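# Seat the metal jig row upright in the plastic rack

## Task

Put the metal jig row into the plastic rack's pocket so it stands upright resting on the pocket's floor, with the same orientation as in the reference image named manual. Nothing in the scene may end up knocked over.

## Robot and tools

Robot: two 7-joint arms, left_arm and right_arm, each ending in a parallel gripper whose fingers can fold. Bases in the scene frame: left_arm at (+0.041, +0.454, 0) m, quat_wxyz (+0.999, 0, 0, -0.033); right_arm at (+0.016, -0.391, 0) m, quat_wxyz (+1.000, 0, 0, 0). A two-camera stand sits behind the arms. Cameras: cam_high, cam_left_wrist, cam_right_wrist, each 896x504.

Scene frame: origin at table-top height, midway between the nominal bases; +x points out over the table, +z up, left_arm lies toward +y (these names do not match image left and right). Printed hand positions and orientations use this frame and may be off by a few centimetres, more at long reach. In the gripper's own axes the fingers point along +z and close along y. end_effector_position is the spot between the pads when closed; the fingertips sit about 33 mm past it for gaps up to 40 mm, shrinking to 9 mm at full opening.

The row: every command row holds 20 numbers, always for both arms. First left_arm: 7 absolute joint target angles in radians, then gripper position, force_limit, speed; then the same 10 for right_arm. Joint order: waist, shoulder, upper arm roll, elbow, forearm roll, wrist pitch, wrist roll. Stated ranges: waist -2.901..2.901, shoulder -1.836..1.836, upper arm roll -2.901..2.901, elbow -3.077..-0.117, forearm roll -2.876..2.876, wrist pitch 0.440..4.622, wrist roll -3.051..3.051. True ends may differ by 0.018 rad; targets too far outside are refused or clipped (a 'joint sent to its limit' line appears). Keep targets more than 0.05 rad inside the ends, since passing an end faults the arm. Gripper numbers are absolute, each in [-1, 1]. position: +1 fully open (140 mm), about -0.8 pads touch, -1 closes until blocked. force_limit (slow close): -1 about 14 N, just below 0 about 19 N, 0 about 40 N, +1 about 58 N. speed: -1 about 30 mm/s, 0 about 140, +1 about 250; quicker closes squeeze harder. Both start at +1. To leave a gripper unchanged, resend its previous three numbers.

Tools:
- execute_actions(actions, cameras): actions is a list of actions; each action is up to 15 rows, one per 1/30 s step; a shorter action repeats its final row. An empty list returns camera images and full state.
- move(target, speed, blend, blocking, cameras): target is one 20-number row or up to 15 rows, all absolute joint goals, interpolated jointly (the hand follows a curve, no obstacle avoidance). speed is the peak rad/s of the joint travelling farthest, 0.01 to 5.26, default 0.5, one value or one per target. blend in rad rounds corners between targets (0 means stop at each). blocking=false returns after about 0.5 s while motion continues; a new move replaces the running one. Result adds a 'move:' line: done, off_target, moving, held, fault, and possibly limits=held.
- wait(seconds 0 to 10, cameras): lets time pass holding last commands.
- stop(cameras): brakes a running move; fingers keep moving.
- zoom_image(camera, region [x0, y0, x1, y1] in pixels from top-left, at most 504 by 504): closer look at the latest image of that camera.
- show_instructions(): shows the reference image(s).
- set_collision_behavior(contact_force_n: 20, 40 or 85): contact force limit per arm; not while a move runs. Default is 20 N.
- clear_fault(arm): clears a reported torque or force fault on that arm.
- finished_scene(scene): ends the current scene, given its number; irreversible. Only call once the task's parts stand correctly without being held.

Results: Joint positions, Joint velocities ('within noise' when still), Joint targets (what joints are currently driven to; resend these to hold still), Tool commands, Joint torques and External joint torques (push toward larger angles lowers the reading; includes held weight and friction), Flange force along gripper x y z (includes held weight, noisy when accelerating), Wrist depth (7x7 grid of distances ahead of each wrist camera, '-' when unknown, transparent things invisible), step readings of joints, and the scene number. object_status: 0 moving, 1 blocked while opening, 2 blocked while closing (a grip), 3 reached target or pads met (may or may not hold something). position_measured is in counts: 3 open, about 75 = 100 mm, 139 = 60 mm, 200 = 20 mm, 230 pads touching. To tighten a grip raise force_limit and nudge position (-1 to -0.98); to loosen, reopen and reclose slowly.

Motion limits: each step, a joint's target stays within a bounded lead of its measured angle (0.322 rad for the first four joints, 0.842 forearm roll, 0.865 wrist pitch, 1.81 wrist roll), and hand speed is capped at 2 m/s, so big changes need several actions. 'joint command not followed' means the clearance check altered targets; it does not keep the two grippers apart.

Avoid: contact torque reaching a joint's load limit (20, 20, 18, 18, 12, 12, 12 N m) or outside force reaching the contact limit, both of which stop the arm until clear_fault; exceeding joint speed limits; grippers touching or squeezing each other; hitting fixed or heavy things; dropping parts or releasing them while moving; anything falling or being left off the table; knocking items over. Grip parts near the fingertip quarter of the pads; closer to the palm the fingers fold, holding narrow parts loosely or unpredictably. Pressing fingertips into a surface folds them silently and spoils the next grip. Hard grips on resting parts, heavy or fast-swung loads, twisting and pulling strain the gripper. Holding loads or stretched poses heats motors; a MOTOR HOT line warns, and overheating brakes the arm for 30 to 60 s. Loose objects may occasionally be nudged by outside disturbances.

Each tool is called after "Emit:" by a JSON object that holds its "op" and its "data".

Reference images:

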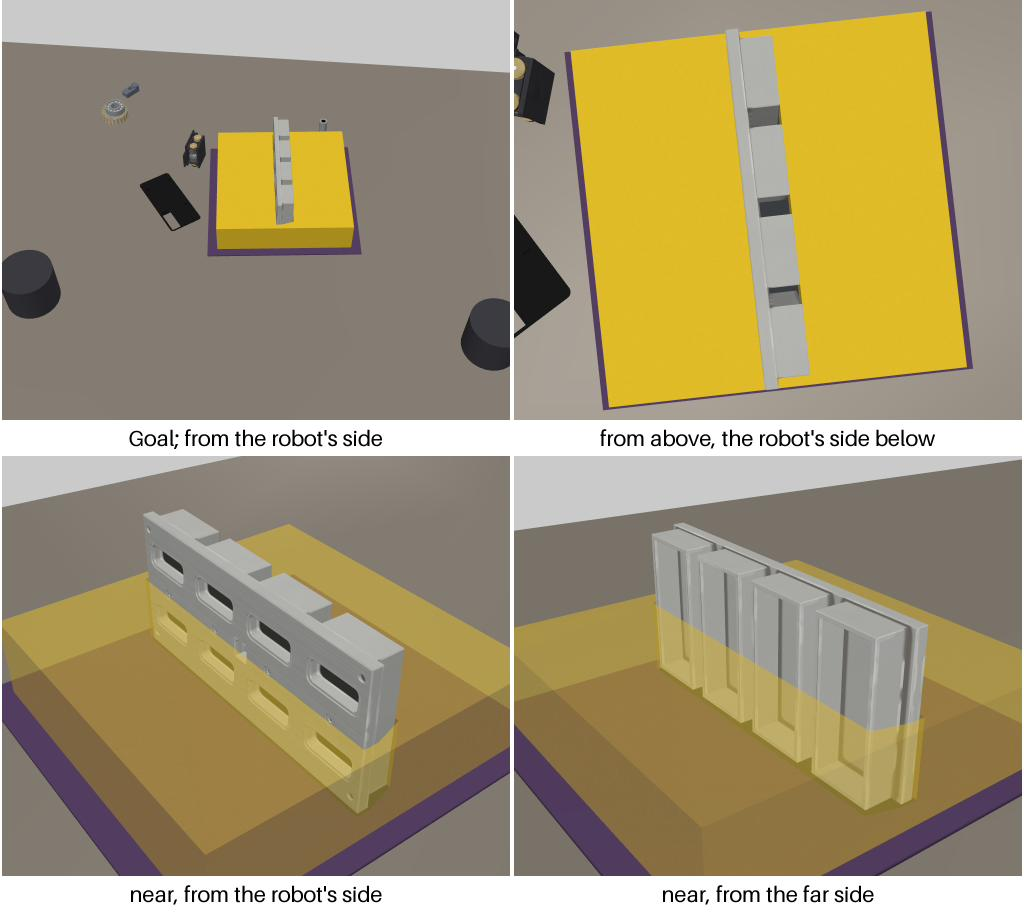

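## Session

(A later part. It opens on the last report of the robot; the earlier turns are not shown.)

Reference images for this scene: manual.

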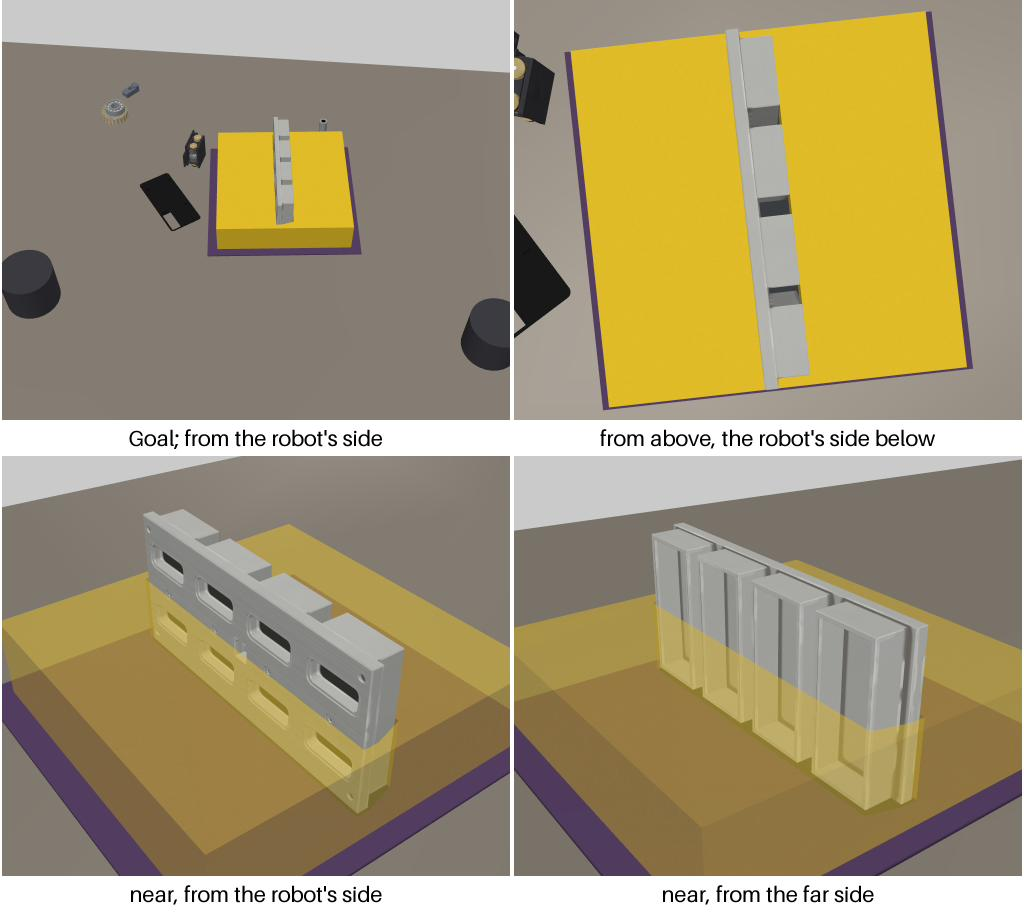

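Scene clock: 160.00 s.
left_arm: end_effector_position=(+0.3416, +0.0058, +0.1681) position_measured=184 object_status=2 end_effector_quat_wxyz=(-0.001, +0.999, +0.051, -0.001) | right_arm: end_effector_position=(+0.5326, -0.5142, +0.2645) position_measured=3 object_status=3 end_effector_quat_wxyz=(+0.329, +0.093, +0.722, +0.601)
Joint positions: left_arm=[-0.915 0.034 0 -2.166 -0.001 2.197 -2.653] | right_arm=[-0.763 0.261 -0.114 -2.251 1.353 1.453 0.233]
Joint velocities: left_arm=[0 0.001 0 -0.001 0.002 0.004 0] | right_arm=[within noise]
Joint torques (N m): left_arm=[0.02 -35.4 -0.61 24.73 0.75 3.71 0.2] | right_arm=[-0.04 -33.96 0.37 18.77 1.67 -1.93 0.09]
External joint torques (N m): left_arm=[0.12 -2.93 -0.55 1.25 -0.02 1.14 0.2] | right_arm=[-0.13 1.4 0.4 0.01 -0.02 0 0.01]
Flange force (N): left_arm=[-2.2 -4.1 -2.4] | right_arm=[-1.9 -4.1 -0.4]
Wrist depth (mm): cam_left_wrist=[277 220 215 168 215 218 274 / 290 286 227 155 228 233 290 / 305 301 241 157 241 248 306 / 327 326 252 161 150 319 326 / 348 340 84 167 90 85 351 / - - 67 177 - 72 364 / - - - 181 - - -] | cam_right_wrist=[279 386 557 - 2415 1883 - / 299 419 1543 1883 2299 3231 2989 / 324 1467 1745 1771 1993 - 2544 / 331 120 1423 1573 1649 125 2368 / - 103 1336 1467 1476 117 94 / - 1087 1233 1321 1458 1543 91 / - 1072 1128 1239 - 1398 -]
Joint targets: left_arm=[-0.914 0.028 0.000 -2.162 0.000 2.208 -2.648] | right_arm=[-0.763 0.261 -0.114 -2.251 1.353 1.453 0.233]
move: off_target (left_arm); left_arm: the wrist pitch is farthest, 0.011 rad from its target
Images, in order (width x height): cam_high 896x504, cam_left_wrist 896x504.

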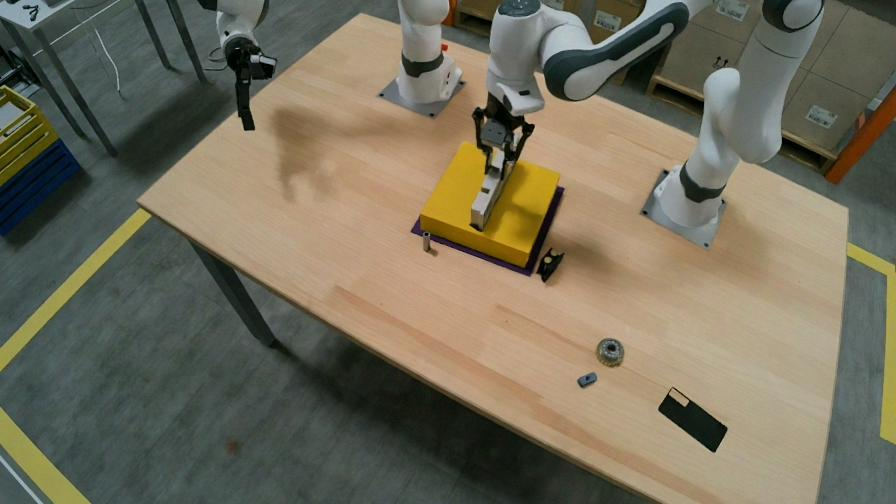

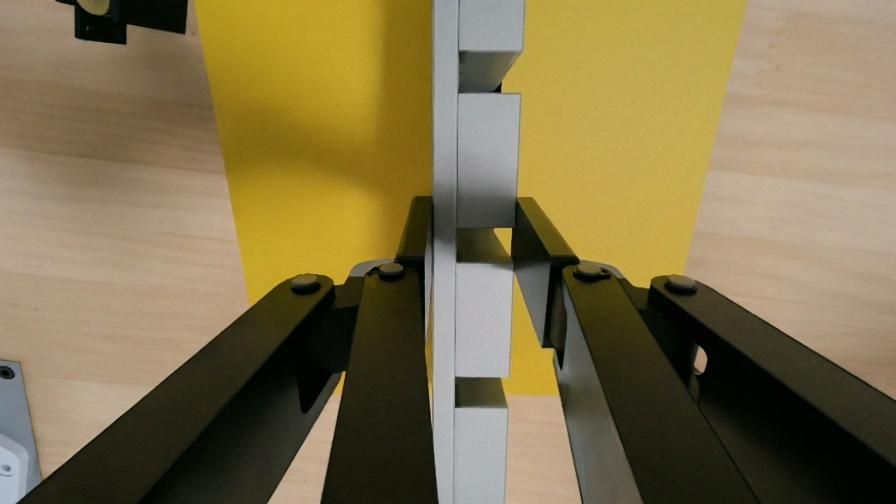

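Emit:
{"op": "move", "data": {"target": [-0.9143,0.048,0,-2.179,0,2.246,-2.648,-1,-0.05,-1,-0.763,0.261,-0.114,-2.251,1.353,1.453,0.233,1,1,1], "speed": 0.04, "cameras": ["cam_left_wrist","cam_high"]}}

Emit:
{"op": "zoom_image", "data": {"camera": "cam_high", "region": [450, 140, 550, 240]}}

Scene clock: 161.63 s.
left_arm: end_effector_position=(+0.3435, +0.0046, +0.1581) position_measured=184 object_status=2 end_effector_quat_wxyz=(+0.002, +0.999, +0.051, +0.001) | right_arm: end_effector_position=(+0.5326, -0.5142, +0.2645) position_measured=3 object_status=3 end_effector_quat_wxyz=(+0.329, +0.093, +0.722, +0.601)
Joint positions: left_arm=[-0.914 0.047 0.001 -2.179 -0.001 2.23 -2.65] | right_arm=[-0.763 0.261 -0.114 -2.251 1.353 1.453 0.233]
Joint torques (N m): left_arm=[-0.81 -31.31 -1.12 21.62 0.63 4.5 0.21] | right_arm=[-0.06 -33.97 0.41 18.76 1.66 -1.93 0.11]
External joint torques (N m): left_arm=[-0.96 1.26 -1.32 -1.55 -0.12 1.92 0.21] | right_arm=[-0.09 1.41 0.5 0.01 -0.03 -0.01 0.03]
Flange force (N): left_arm=[-3.2 -2.3 8.1] | right_arm=[-1.9 -4.1 -0.3]
Wrist depth (mm): cam_left_wrist=[266 208 207 154 207 208 268 / 278 272 217 185 219 221 282 / 295 291 232 159 232 238 299 / 313 310 242 161 150 309 317 / 334 326 84 165 91 85 340 / - - 67 170 - 72 355 / - - - 173 - - -] | cam_right_wrist=[278 386 1928 2079 2391 - - / 300 400 1758 1960 - - - / 323 1458 1672 - 1944 2544 - / 340 120 1351 1563 - 125 - / - 103 1336 1563 1563 117 94 / - 1112 1233 - 1196 1513 91 / - 1077 1144 1272 1314 1449 -]
Joint targets: left_arm=[-0.914 0.048 0.000 -2.179 0.000 2.246 -2.648] | right_arm=[-0.763 0.261 -0.114 -2.251 1.353 1.453 0.233]
move: off_target (left_arm); left_arm: the wrist pitch is farthest, 0.016 rad from its target
Images, in order (width x height): cam_high 896x504, cam_left_wrist 896x504.

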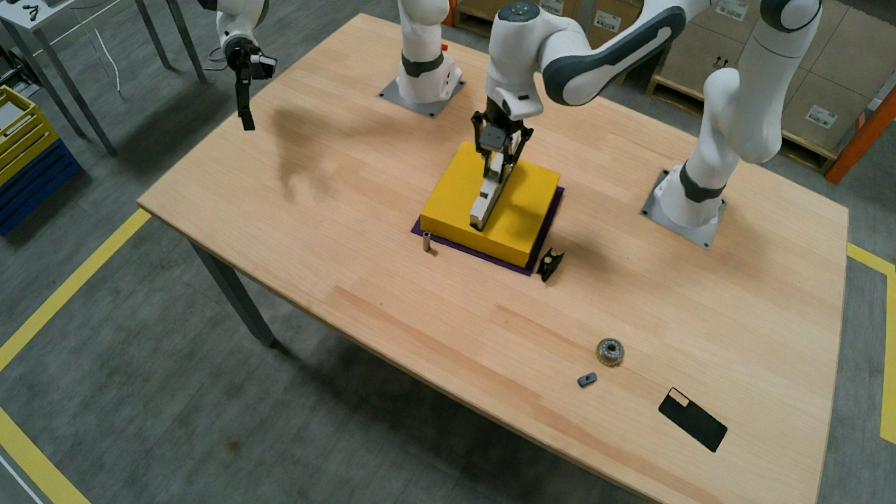

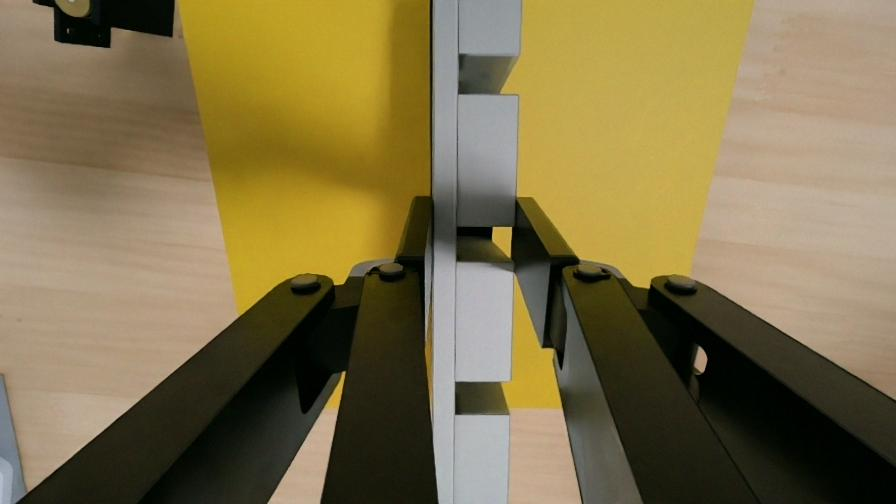

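Scaled by 5.040 from the camera's 896x504 image, which has a finer 1280x720 frame.

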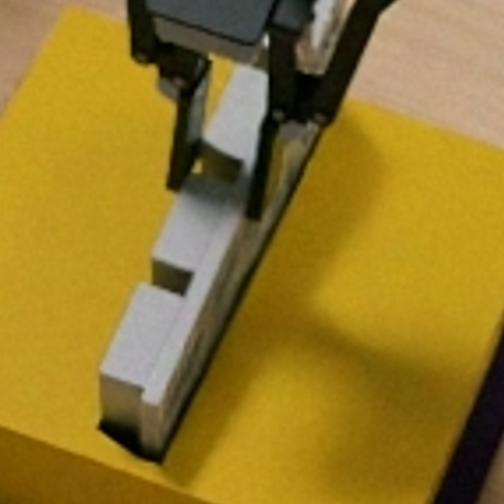

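Emit:
{"op": "move", "data": {"target": [[-0.9143,0.028,0,-2.162,0,2.208,-2.648,-1,-0.05,-1,0.2,-0.5,0,-2.5,0.4,1.7,1.0,0,1,0],[-0.9143,0.028,0,-2.162,0,2.208,-2.648,-1,-0.05,-1,1.1,-0.9645,0,-2.647,0,1.857,1.571,0,1,0]], "speed": 0.7, "blend": 0.1, "cameras": ["all"]}}

Emit:
{"op": "zoom_image", "data": {"camera": "cam_right_wrist", "region": [300, 50, 650, 350]}}

Scene clock: 167.37 s.
left_arm: end_effector_position=(+0.3427, +0.0057, +0.1646) position_measured=184 object_status=2 end_effector_quat_wxyz=(+0.000, +0.999, +0.051, -0.001) | right_arm: end_effector_position=(+0.1598, -0.1055, +0.3215) position_measured=129 object_status=3 end_effector_quat_wxyz=(+0.072, -0.523, +0.848, +0.046)
Joint positions: left_arm=[-0.914 0.038 0.001 -2.17 -0.001 2.208 -2.65] | right_arm=[1.099 -0.963 0.001 -2.646 0.004 1.854 1.563]
Joint velocities: left_arm=[within noise] | right_arm=[0 -0.001 0 -0.001 0.001 0 0.005]
Joint torques (N m): left_arm=[-0.34 -37.17 -0.51 25.83 0.66 3.1 0.15] | right_arm=[0.42 -1.24 -0.66 24.04 0.34 2.88 0.45]
External joint torques (N m): left_arm=[-0.35 -4.67 -0.55 2.52 -0.1 0.55 0.15] | right_arm=[0.42 -0.38 0.11 -0.69 -0.47 0.04 0.45]
Flange force (N): left_arm=[-2.6 -3.8 -7.6] | right_arm=[2.8 0.9 1.7]
Wrist depth (mm): cam_left_wrist=[273 214 212 153 213 212 272 / 284 278 224 185 224 227 286 / 302 299 235 159 239 243 304 / 321 322 250 161 150 315 324 / 343 334 84 165 90 85 346 / - - 67 170 - 72 360 / - - - 174 - - -] | cam_right_wrist=[395 399 398 397 401 399 397 / 429 429 420 424 431 431 430 / 475 462 402 419 470 472 474 / 518 449 131 420 146 510 519 / 564 84 89 490 474 89 551 / - - 66 650 646 - 72 / - - - 733 747 - -]
Joint targets: left_arm=[-0.914 0.028 0.000 -2.162 0.000 2.208 -2.648] | right_arm=[1.100 -0.965 0.000 -2.647 0.000 1.857 1.571]
move: done

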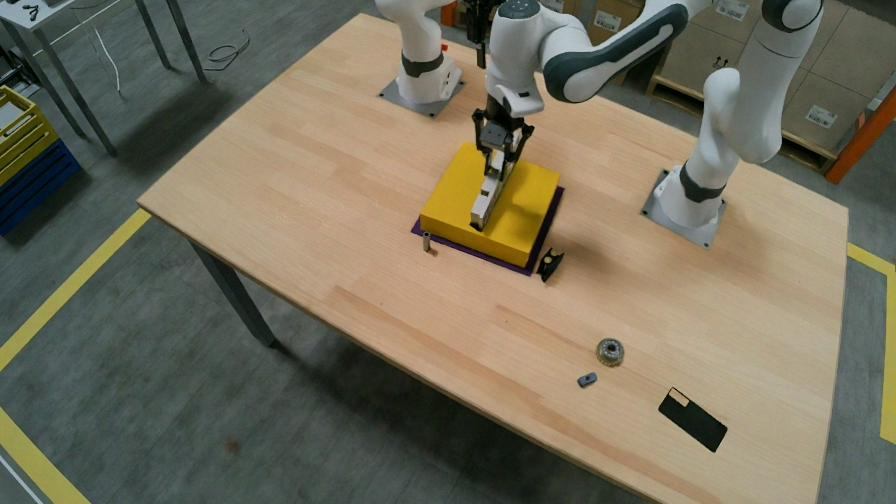

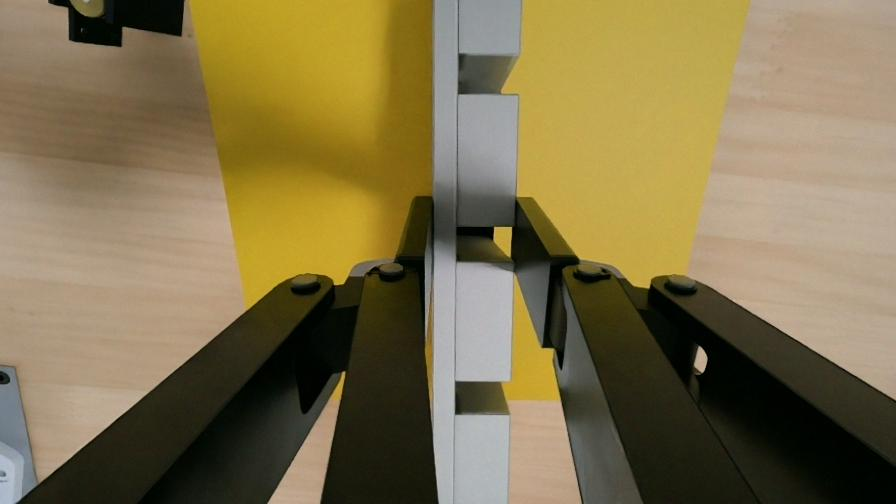

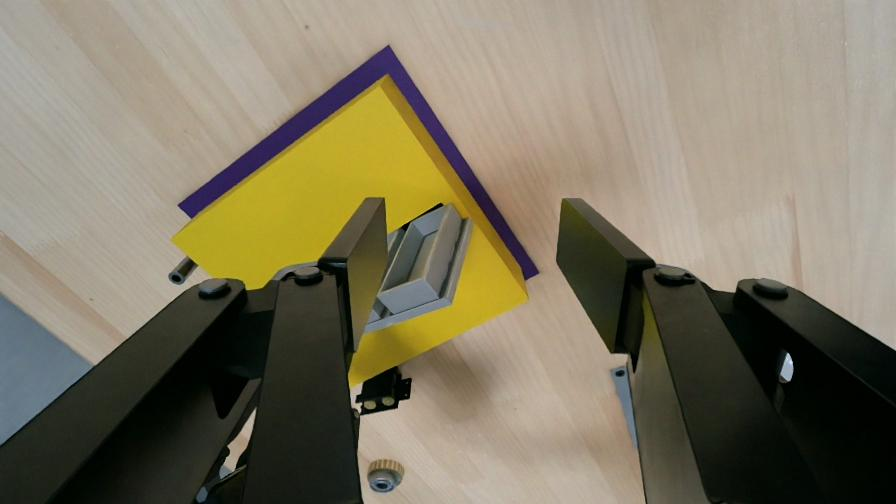

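Scaled by 1.440 from the camera's 896x504 image, which has a finer 1280x720 frame.

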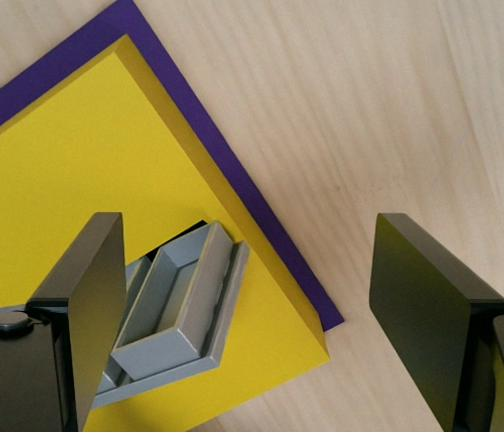

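Emit:
{"op": "zoom_image", "data": {"camera": "cam_right_wrist", "region": [380, 180, 500, 300]}}

Scaled by 4.200 from the camera's 896x504 image, which has a finer 1280x720 frame.

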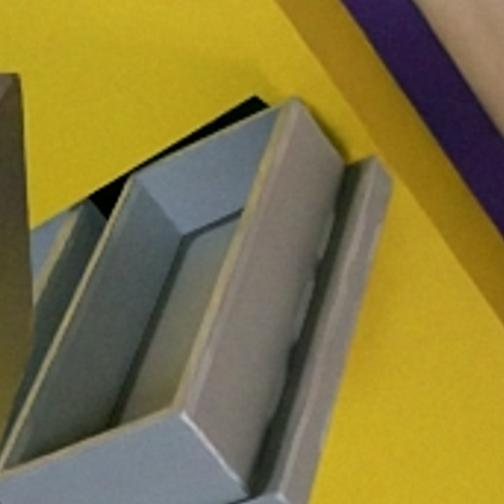

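Emit:
{"op": "move", "data": {"target": [[-0.9143,-0.026,0,-2.0925,0,2.081,-2.648,-1,-0.05,-1,1.1,-0.9645,0,-2.647,0,1.857,1.571,0,1,0],[-0.864,-0.187,0,-2.275,0,2.103,-2.598,-1,-0.05,-1,1.1,-0.9645,0,-2.647,0,1.857,1.571,0,1,0],[-0.864,-0.1346,0,-2.341,0,2.225,-2.598,-1,-0.05,-1,1.1,-0.9645,0,-2.647,0,1.857,1.571,0,1,0]], "speed": [0.12,0.2,0.06], "cameras": ["all"]}}

Scene clock: 176.27 s.
left_arm: end_effector_position=(+0.3347, +0.0589, +0.1891) position_measured=184 object_status=2 end_effector_quat_wxyz=(+0.010, +0.999, +0.051, +0.006) | right_arm: end_effector_position=(+0.1598, -0.1055, +0.3215) position_measured=129 object_status=3 end_effector_quat_wxyz=(+0.072, -0.522, +0.848, +0.046)
Joint positions: left_arm=[-0.865 -0.15 -0.001 -2.331 -0.001 2.204 -2.604] | right_arm=[1.099 -0.963 0.001 -2.646 0.004 1.854 1.565]
Joint torques (N m): left_arm=[-0.25 -25.34 -0.78 21.95 0.79 3.14 0.02] | right_arm=[0.38 -1.27 -0.61 24.09 0.34 2.87 0.3]
External joint torques (N m): left_arm=[-0.26 0.92 -0.63 -1.71 0.02 0.49 0.02] | right_arm=[0.4 -0.46 0.18 -0.59 -0.47 0.04 0.31]
External joint torques when the fault began: left_arm=[1.27 8.32 0.79 -5.97 0.66 1.46 0.33]
Flange force (N): left_arm=[-2.3 -2.2 4.8] | right_arm=[2.9 0.7 1.4]
Flange force when the fault began (N): left_arm=[4.6 2.3 22.7]
Wrist depth (mm): cam_left_wrist=[287 291 237 139 239 237 296 / 302 304 252 148 250 251 316 / 319 321 315 155 273 266 335 / 339 340 336 160 151 282 356 / 362 354 84 172 90 85 380 / - - 67 191 - 72 398 / - - - 201 - - -] | cam_right_wrist=[397 397 399 398 397 399 399 / 431 429 419 422 432 432 432 / 471 460 399 422 471 470 474 / 514 449 131 448 146 513 521 / 560 84 89 395 475 89 555 / - - 66 653 650 - 72 / - - - 738 752 - -]
Joint targets: left_arm=[-0.865 -0.150 -0.001 -2.331 -0.001 2.205 -2.604] | right_arm=[1.100 -0.965 0.000 -2.647 0.000 1.857 1.571]
Tool commands: left_gripper/position=-1.0 left_gripper/force_limit=-0.05098 left_gripper/speed=-1.0 right_gripper/position=+0.0 right_gripper/force_limit=+1.0 right_gripper/speed=+0.0
FORCE FAULT: contact force on the left arm reached its limit, and that arm stopped. The contact can be on any part of that arm, not only on its tool. That arm's remaining commands of this call were not run. That arm is still stopped at the end of this call. While its stop runs, that arm takes no new command, but execute_actions still moves its gripper.
CLEAR FAULT: the left arm stays stopped (Reflex) until you call clear_fault(arm="left_arm").
move: fault (left_arm); left_arm: the wrist pitch is farthest, 0.021 rad from its target

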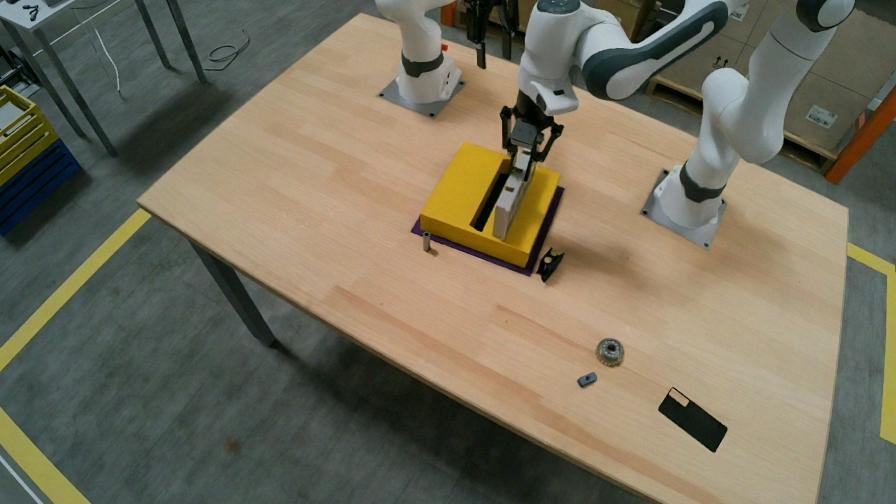

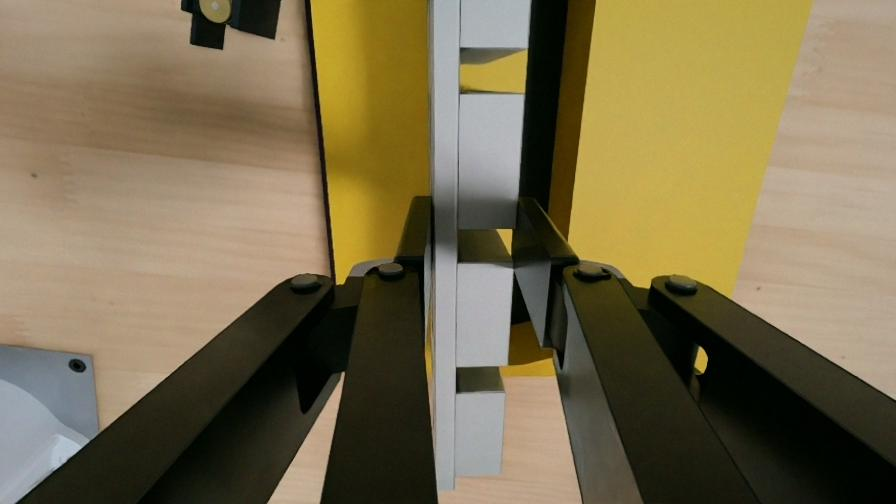

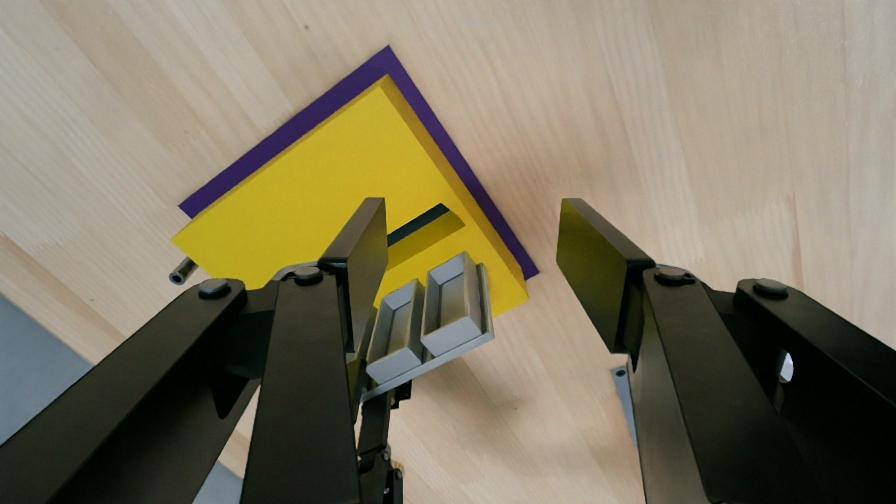

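Emit:
{"op": "set_collision_behavior", "data": {"contact_force_n": 40}}

Emit:
{"op": "clear_fault", "data": {"arm": "left_arm", "cameras": ["cam_right_wrist","cam_left_wrist"]}}

Emit:
{"op": "zoom_image", "data": {"camera": "cam_right_wrist", "region": [370, 190, 510, 330]}}

Emit:
{"op": "zoom_image", "data": {"camera": "cam_left_wrist", "region": [410, 0, 610, 200]}}

Not set: an arm is in a fault stop. Call clear_fault with that arm's name first.

Scene clock: 177.43 s.
left_arm: end_effector_position=(+0.3347, +0.0589, +0.1891) position_measured=184 object_status=2 end_effector_quat_wxyz=(+0.010, +0.999, +0.051, +0.006) | right_arm: end_effector_position=(+0.1598, -0.1055, +0.3215) position_measured=129 object_status=3 end_effector_quat_wxyz=(+0.072, -0.522, +0.848, +0.046)
Joint positions: left_arm=[-0.865 -0.15 -0.001 -2.331 -0.001 2.204 -2.604] | right_arm=[1.099 -0.963 0.001 -2.646 0.004 1.854 1.565]
Joint torques (N m): left_arm=[-0.12 -25.36 -0.74 21.91 0.8 3.14 0.03] | right_arm=[0.42 -1.28 -0.69 24.11 0.34 2.88 0.28]
External joint torques (N m): left_arm=[-0.1 0.7 -0.57 -1.59 0.02 0.53 0.02] | right_arm=[0.39 -0.42 0.08 -0.68 -0.48 0.03 0.29]
Flange force (N): left_arm=[-2.3 -2.5 4.4] | right_arm=[3.0 0.5 1.6]
Wrist depth (mm): cam_left_wrist=[288 289 237 138 242 237 297 / 303 303 299 147 255 251 316 / 319 322 317 155 267 265 335 / 338 342 337 160 151 282 355 / 359 355 84 173 90 85 380 / - - 67 192 - 72 396 / - - - 202 - - -] | cam_right_wrist=[398 394 398 396 400 401 397 / 432 429 420 423 432 431 435 / 471 462 401 415 468 471 473 / 519 447 131 448 146 508 521 / 561 84 89 393 470 89 552 / - - 66 648 646 - 72 / - - - 736 743 - -]
Joint targets: left_arm=[-0.865 -0.150 -0.001 -2.331 -0.001 2.204 -2.604] | right_arm=[1.100 -0.965 0.000 -2.647 0.000 1.857 1.571]
Tool commands: left_gripper/position=-1.0 left_gripper/force_limit=-0.05098 left_gripper/speed=-1.0 right_gripper/position=+0.0 right_gripper/force_limit=+1.0 right_gripper/speed=+0.0
FORCE FAULT, CONTINUED: the left arm's stop, for the force fault that an earlier result reported, is over. The call counts as one of the actions that you can send in this scene. That arm's target is now where it stood when the stop ended, not its last command. That arm accepts commands again.
CLEAR FAULT: your call cleared the left arm's force fault. If the contact force or a joint's load stays at its limit, that arm stops again.
Images, in order (width x height): cam_left_wrist 896x504, cam_right_wrist 896x504.

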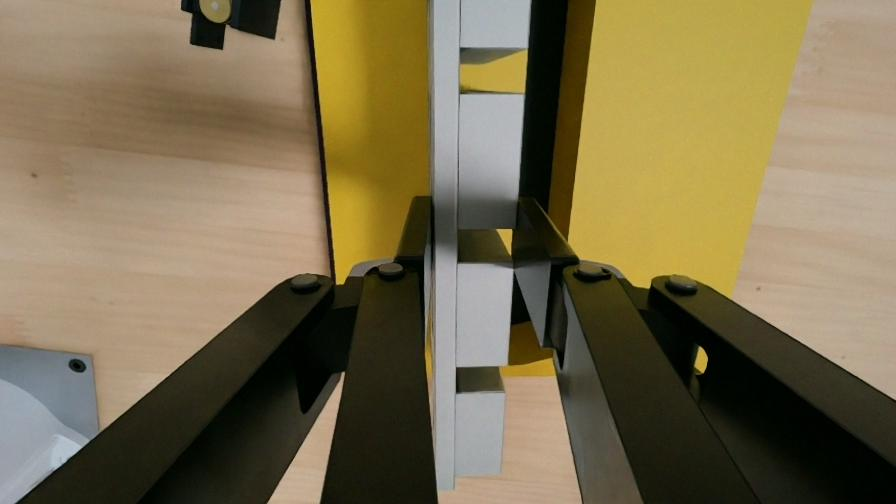

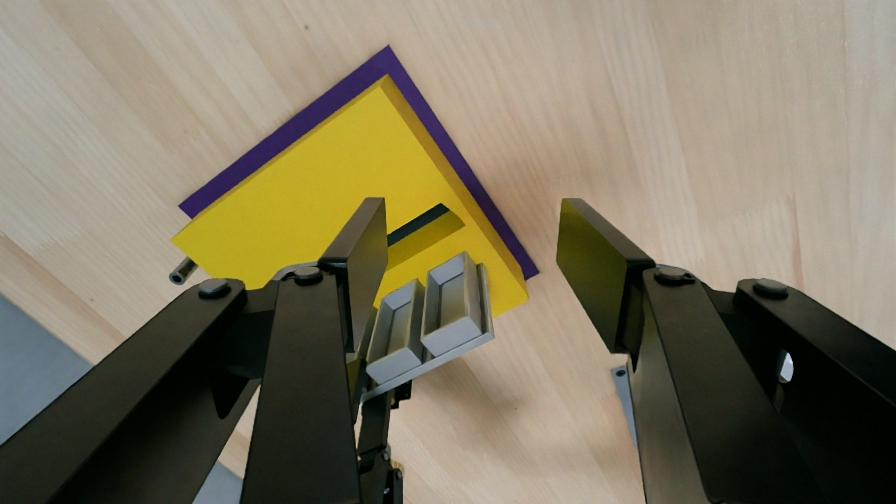

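Scaled by 3.600 from the camera's 896x504 image, which has a finer 1280x720 frame.

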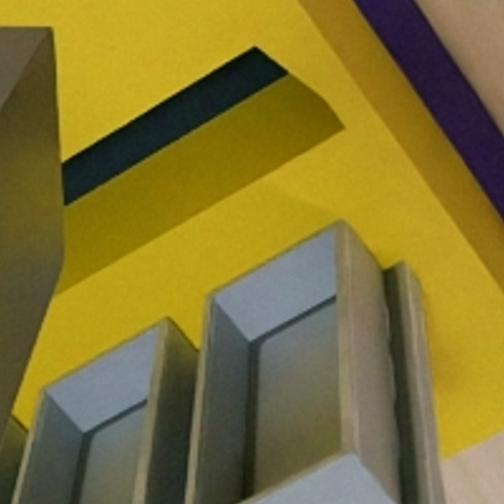

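Scaled by 2.520 from the camera's 896x504 image, which has a finer 1280x720 frame.

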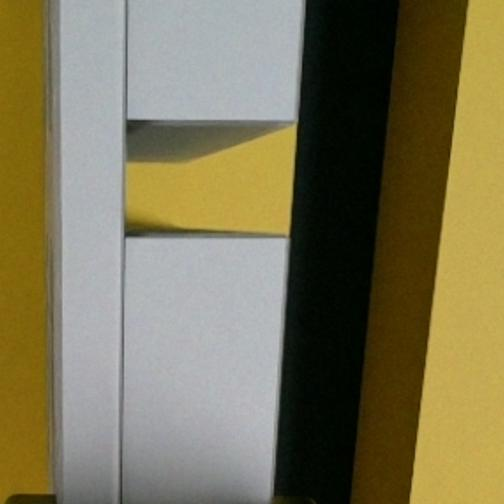

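Emit:
{"op": "set_collision_behavior", "data": {"contact_force_n": 40}}

Emit:
{"op": "move", "data": {"target": [[-0.864,-0.187,0,-2.275,0,2.103,-2.604,-1,-0.05098,-1,1.1,-0.9645,0,-2.647,0,1.857,1.571,0,1,0],[-0.9223,-0.02,0,-2.123,0,2.118,-2.665,-1,-0.05098,-1,1.1,-0.9645,0,-2.647,0,1.857,1.571,0,1,0]], "speed": [0.1,0.12], "cameras": ["all"]}}

Emit:
{"op": "zoom_image", "data": {"camera": "cam_right_wrist", "region": [370, 160, 510, 300]}}

Emit:
{"op": "zoom_image", "data": {"camera": "cam_left_wrist", "region": [410, 0, 610, 200]}}

Emit:
{"op": "zoom_image", "data": {"camera": "cam_high", "region": [450, 140, 550, 240]}}

Set on each arm: contact force limit 40 N; load limits (N m) waist: 35, shoulder: 35, upper arm roll: 32, elbow: 30, forearm roll: 12, wrist pitch: 12, wrist roll: 12.

Scene clock: 183.30 s.
left_arm: end_effector_position=(+0.3355, +0.0080, +0.2012) position_measured=184 object_status=2 end_effector_quat_wxyz=(-0.004, +0.999, +0.050, -0.003) | right_arm: end_effector_position=(+0.1598, -0.1055, +0.3215) position_measured=129 object_status=3 end_effector_quat_wxyz=(+0.072, -0.522, +0.848, +0.046)
Joint positions: left_arm=[-0.921 -0.013 -0.001 -2.131 -0.001 2.109 -2.657] | right_arm=[1.099 -0.963 0.001 -2.646 0.004 1.854 1.565]
Joint velocities: left_arm=[-0.002 0.001 0 -0.001 0.002 0 -0.006] | right_arm=[within noise]
Joint torques (N m): left_arm=[-0.6 -34.99 -0.46 26.56 0.78 3.5 -0.13] | right_arm=[0.42 -1.29 -0.67 24.12 0.34 2.88 0.3]
External joint torques (N m): left_arm=[-0.73 -3.69 -0.57 2.66 -0.04 0.97 -0.13] | right_arm=[0.43 -0.46 0.11 -0.61 -0.48 0.04 0.3]
Flange force (N): left_arm=[-2.2 -1.1 -5.2] | right_arm=[3.0 0.6 1.4]
Wrist depth (mm): cam_left_wrist=[303 304 245 138 243 250 302 / 321 321 259 147 258 313 319 / 340 339 275 154 274 335 338 / 363 363 288 161 151 355 360 / 387 378 84 173 90 85 386 / - - 67 192 - 72 403 / - - - 203 - - -] | cam_right_wrist=[399 399 397 397 401 397 399 / 429 432 422 426 434 434 431 / 473 458 402 418 469 472 473 / 513 447 131 424 146 503 520 / 560 84 89 477 469 89 556 / - - 66 648 646 - 72 / - - - 745 747 - -]
Joint targets: left_arm=[-0.922 -0.020 0.000 -2.123 0.000 2.118 -2.665] | right_arm=[1.100 -0.965 0.000 -2.647 0.000 1.857 1.571]
move: done

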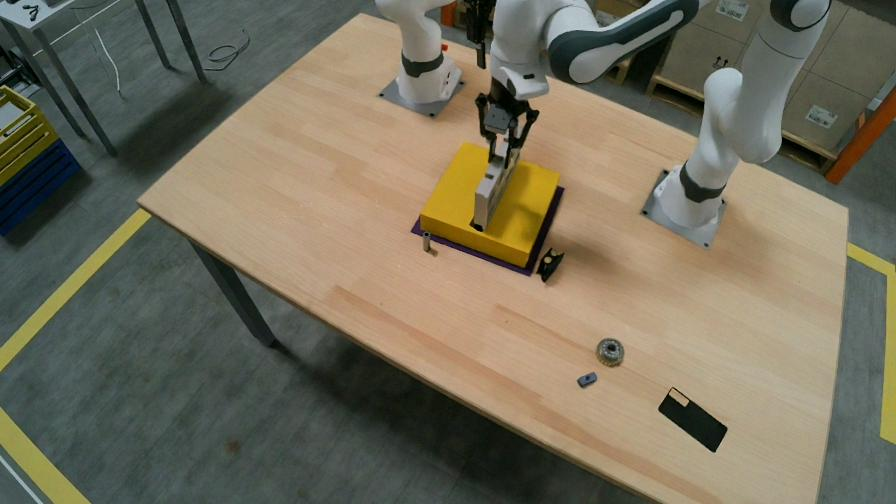

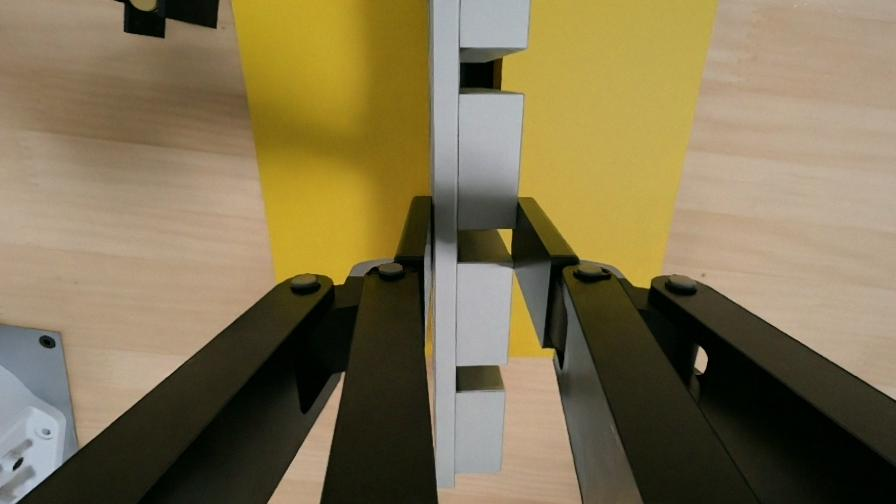

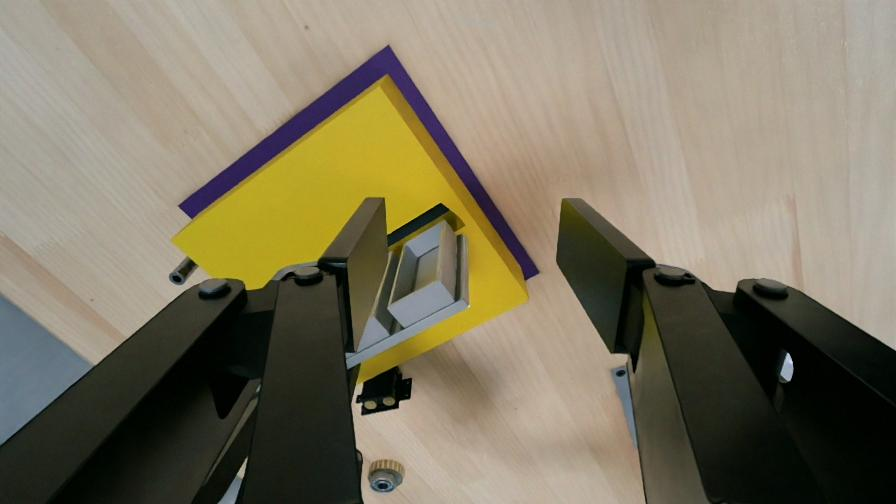

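Scaled by 3.600 from the camera's 896x504 image, which has a finer 1280x720 frame.

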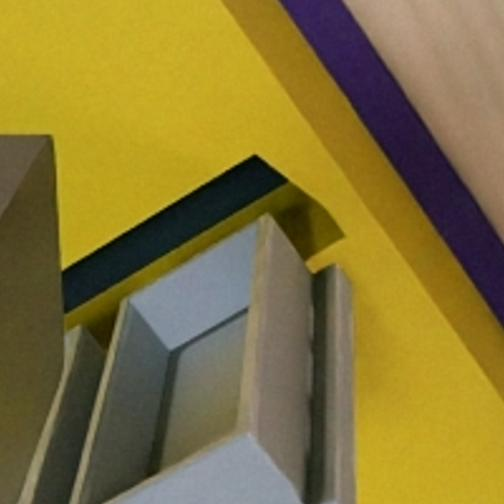

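Scaled by 2.520 from the camera's 896x504 image, which has a finer 1280x720 frame.

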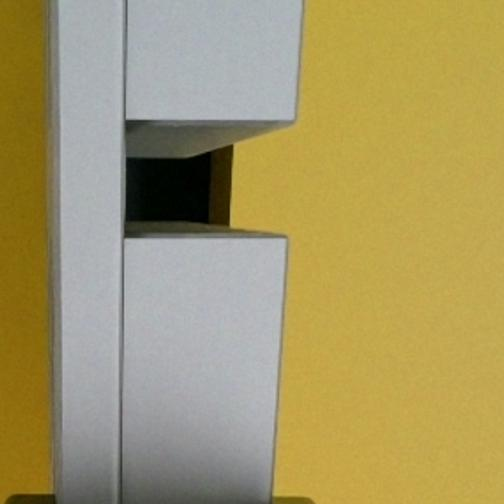

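Scaled by 5.040 from the camera's 896x504 image, which has a finer 1280x720 frame.

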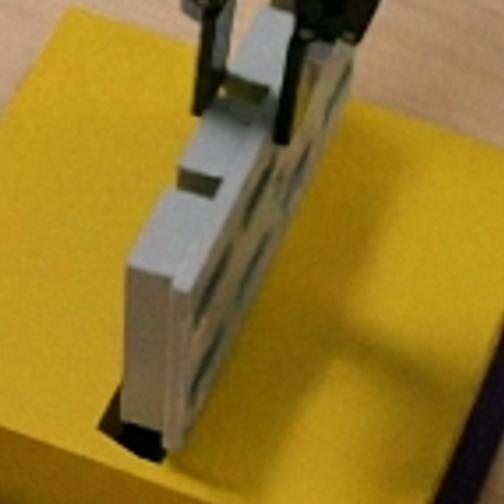

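Emit:
{"op": "move", "data": {"target": [[-0.9143,-0.026,0,-2.0925,0,2.081,-2.648,-1,-0.05098,-1,1.1,-0.9645,0,-2.647,0,1.857,1.571,0,1,0],[-0.864,-0.187,0,-2.275,0,2.103,-2.604,-1,-0.05098,-1,1.1,-0.9645,0,-2.647,0,1.857,1.571,0,1,0],[-0.864,-0.1406,0,-2.3354,0,2.198,-2.604,-1,-0.05098,-1,1.1,-0.9645,0,-2.647,0,1.857,1.571,0,1,0]], "speed": [0.12,0.15,0.04], "blend": [0.01,0,0], "cameras": ["all"]}}

Emit:
{"op": "zoom_image", "data": {"camera": "cam_high", "region": [450, 120, 570, 240]}}

Scene clock: 189.53 s.
left_arm: end_effector_position=(+0.3309, +0.0636, +0.1884) position_measured=184 object_status=2 end_effector_quat_wxyz=(+0.002, +0.999, +0.054, +0.001) | right_arm: end_effector_position=(+0.1598, -0.1055, +0.3215) position_measured=129 object_status=3 end_effector_quat_wxyz=(+0.072, -0.522, +0.848, +0.046)
Joint positions: left_arm=[-0.865 -0.151 -0.001 -2.328 -0.001 2.181 -2.61] | right_arm=[1.099 -0.963 0.001 -2.646 0.004 1.854 1.565]
Joint torques (N m): left_arm=[0.93 -19.66 0.38 17.84 1.37 4.61 0.32] | right_arm=[0.42 -1.27 -0.65 24.04 0.33 2.87 0.3]
External joint torques (N m): left_arm=[0.81 6.59 0.4 -5.81 0.59 2.03 0.32] | right_arm=[0.43 -0.54 0.11 -0.7 -0.48 0.03 0.3]
Flange force (N): left_arm=[1.7 -0.9 21.7] | right_arm=[3.5 0.6 1.6]
Wrist depth (mm): cam_left_wrist=[291 290 284 138 239 234 289 / 307 307 301 147 252 248 306 / 325 323 322 154 266 262 330 / 345 344 343 160 151 279 349 / 368 357 84 172 90 85 376 / - - 67 192 - 72 391 / - - - 202 - - -] | cam_right_wrist=[398 398 395 397 399 399 399 / 431 430 420 426 429 432 431 / 468 463 399 418 474 470 474 / 512 447 131 457 145 510 522 / 556 84 89 425 471 89 554 / - - 66 652 652 - 72 / - - - 738 745 - -]
Joint targets: left_arm=[-0.864 -0.141 0.000 -2.335 0.000 2.198 -2.604] | right_arm=[1.100 -0.965 0.000 -2.647 0.000 1.857 1.571]
move: off_target (left_arm); left_arm: the wrist pitch is farthest, 0.017 rad from its target

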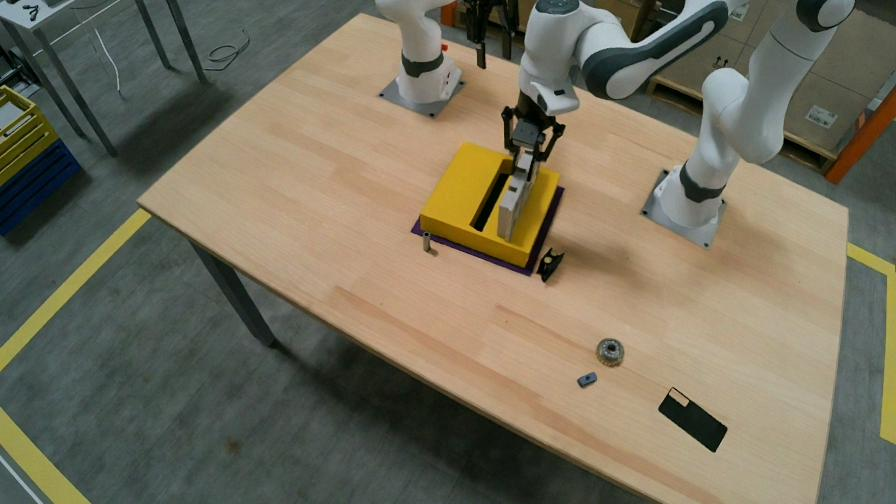

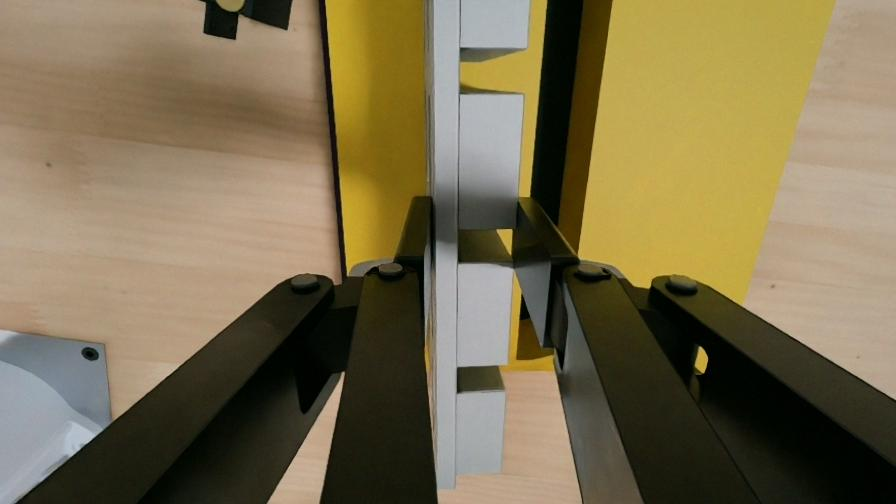

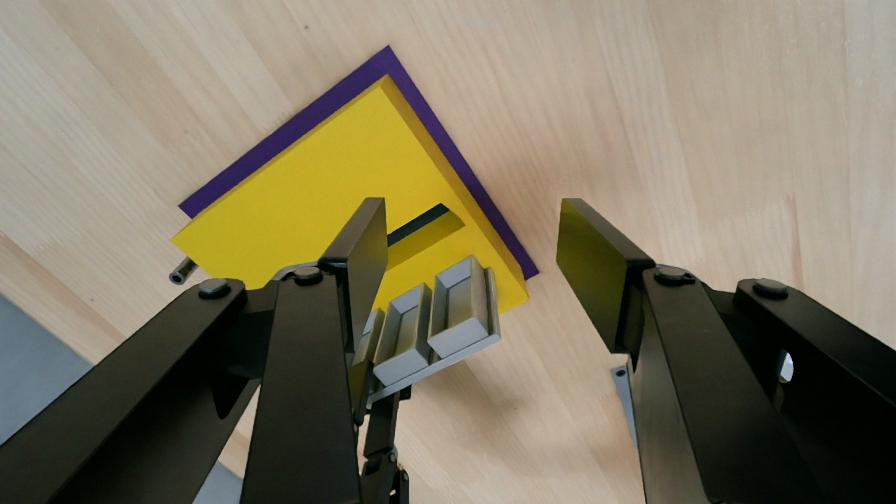

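Scaled by 4.200 from the camera's 896x504 image, which has a finer 1280x720 frame.

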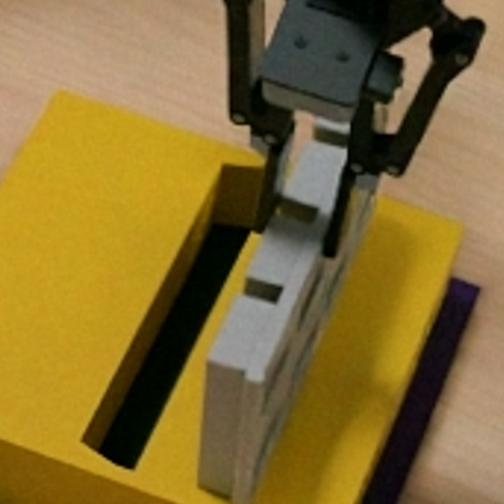

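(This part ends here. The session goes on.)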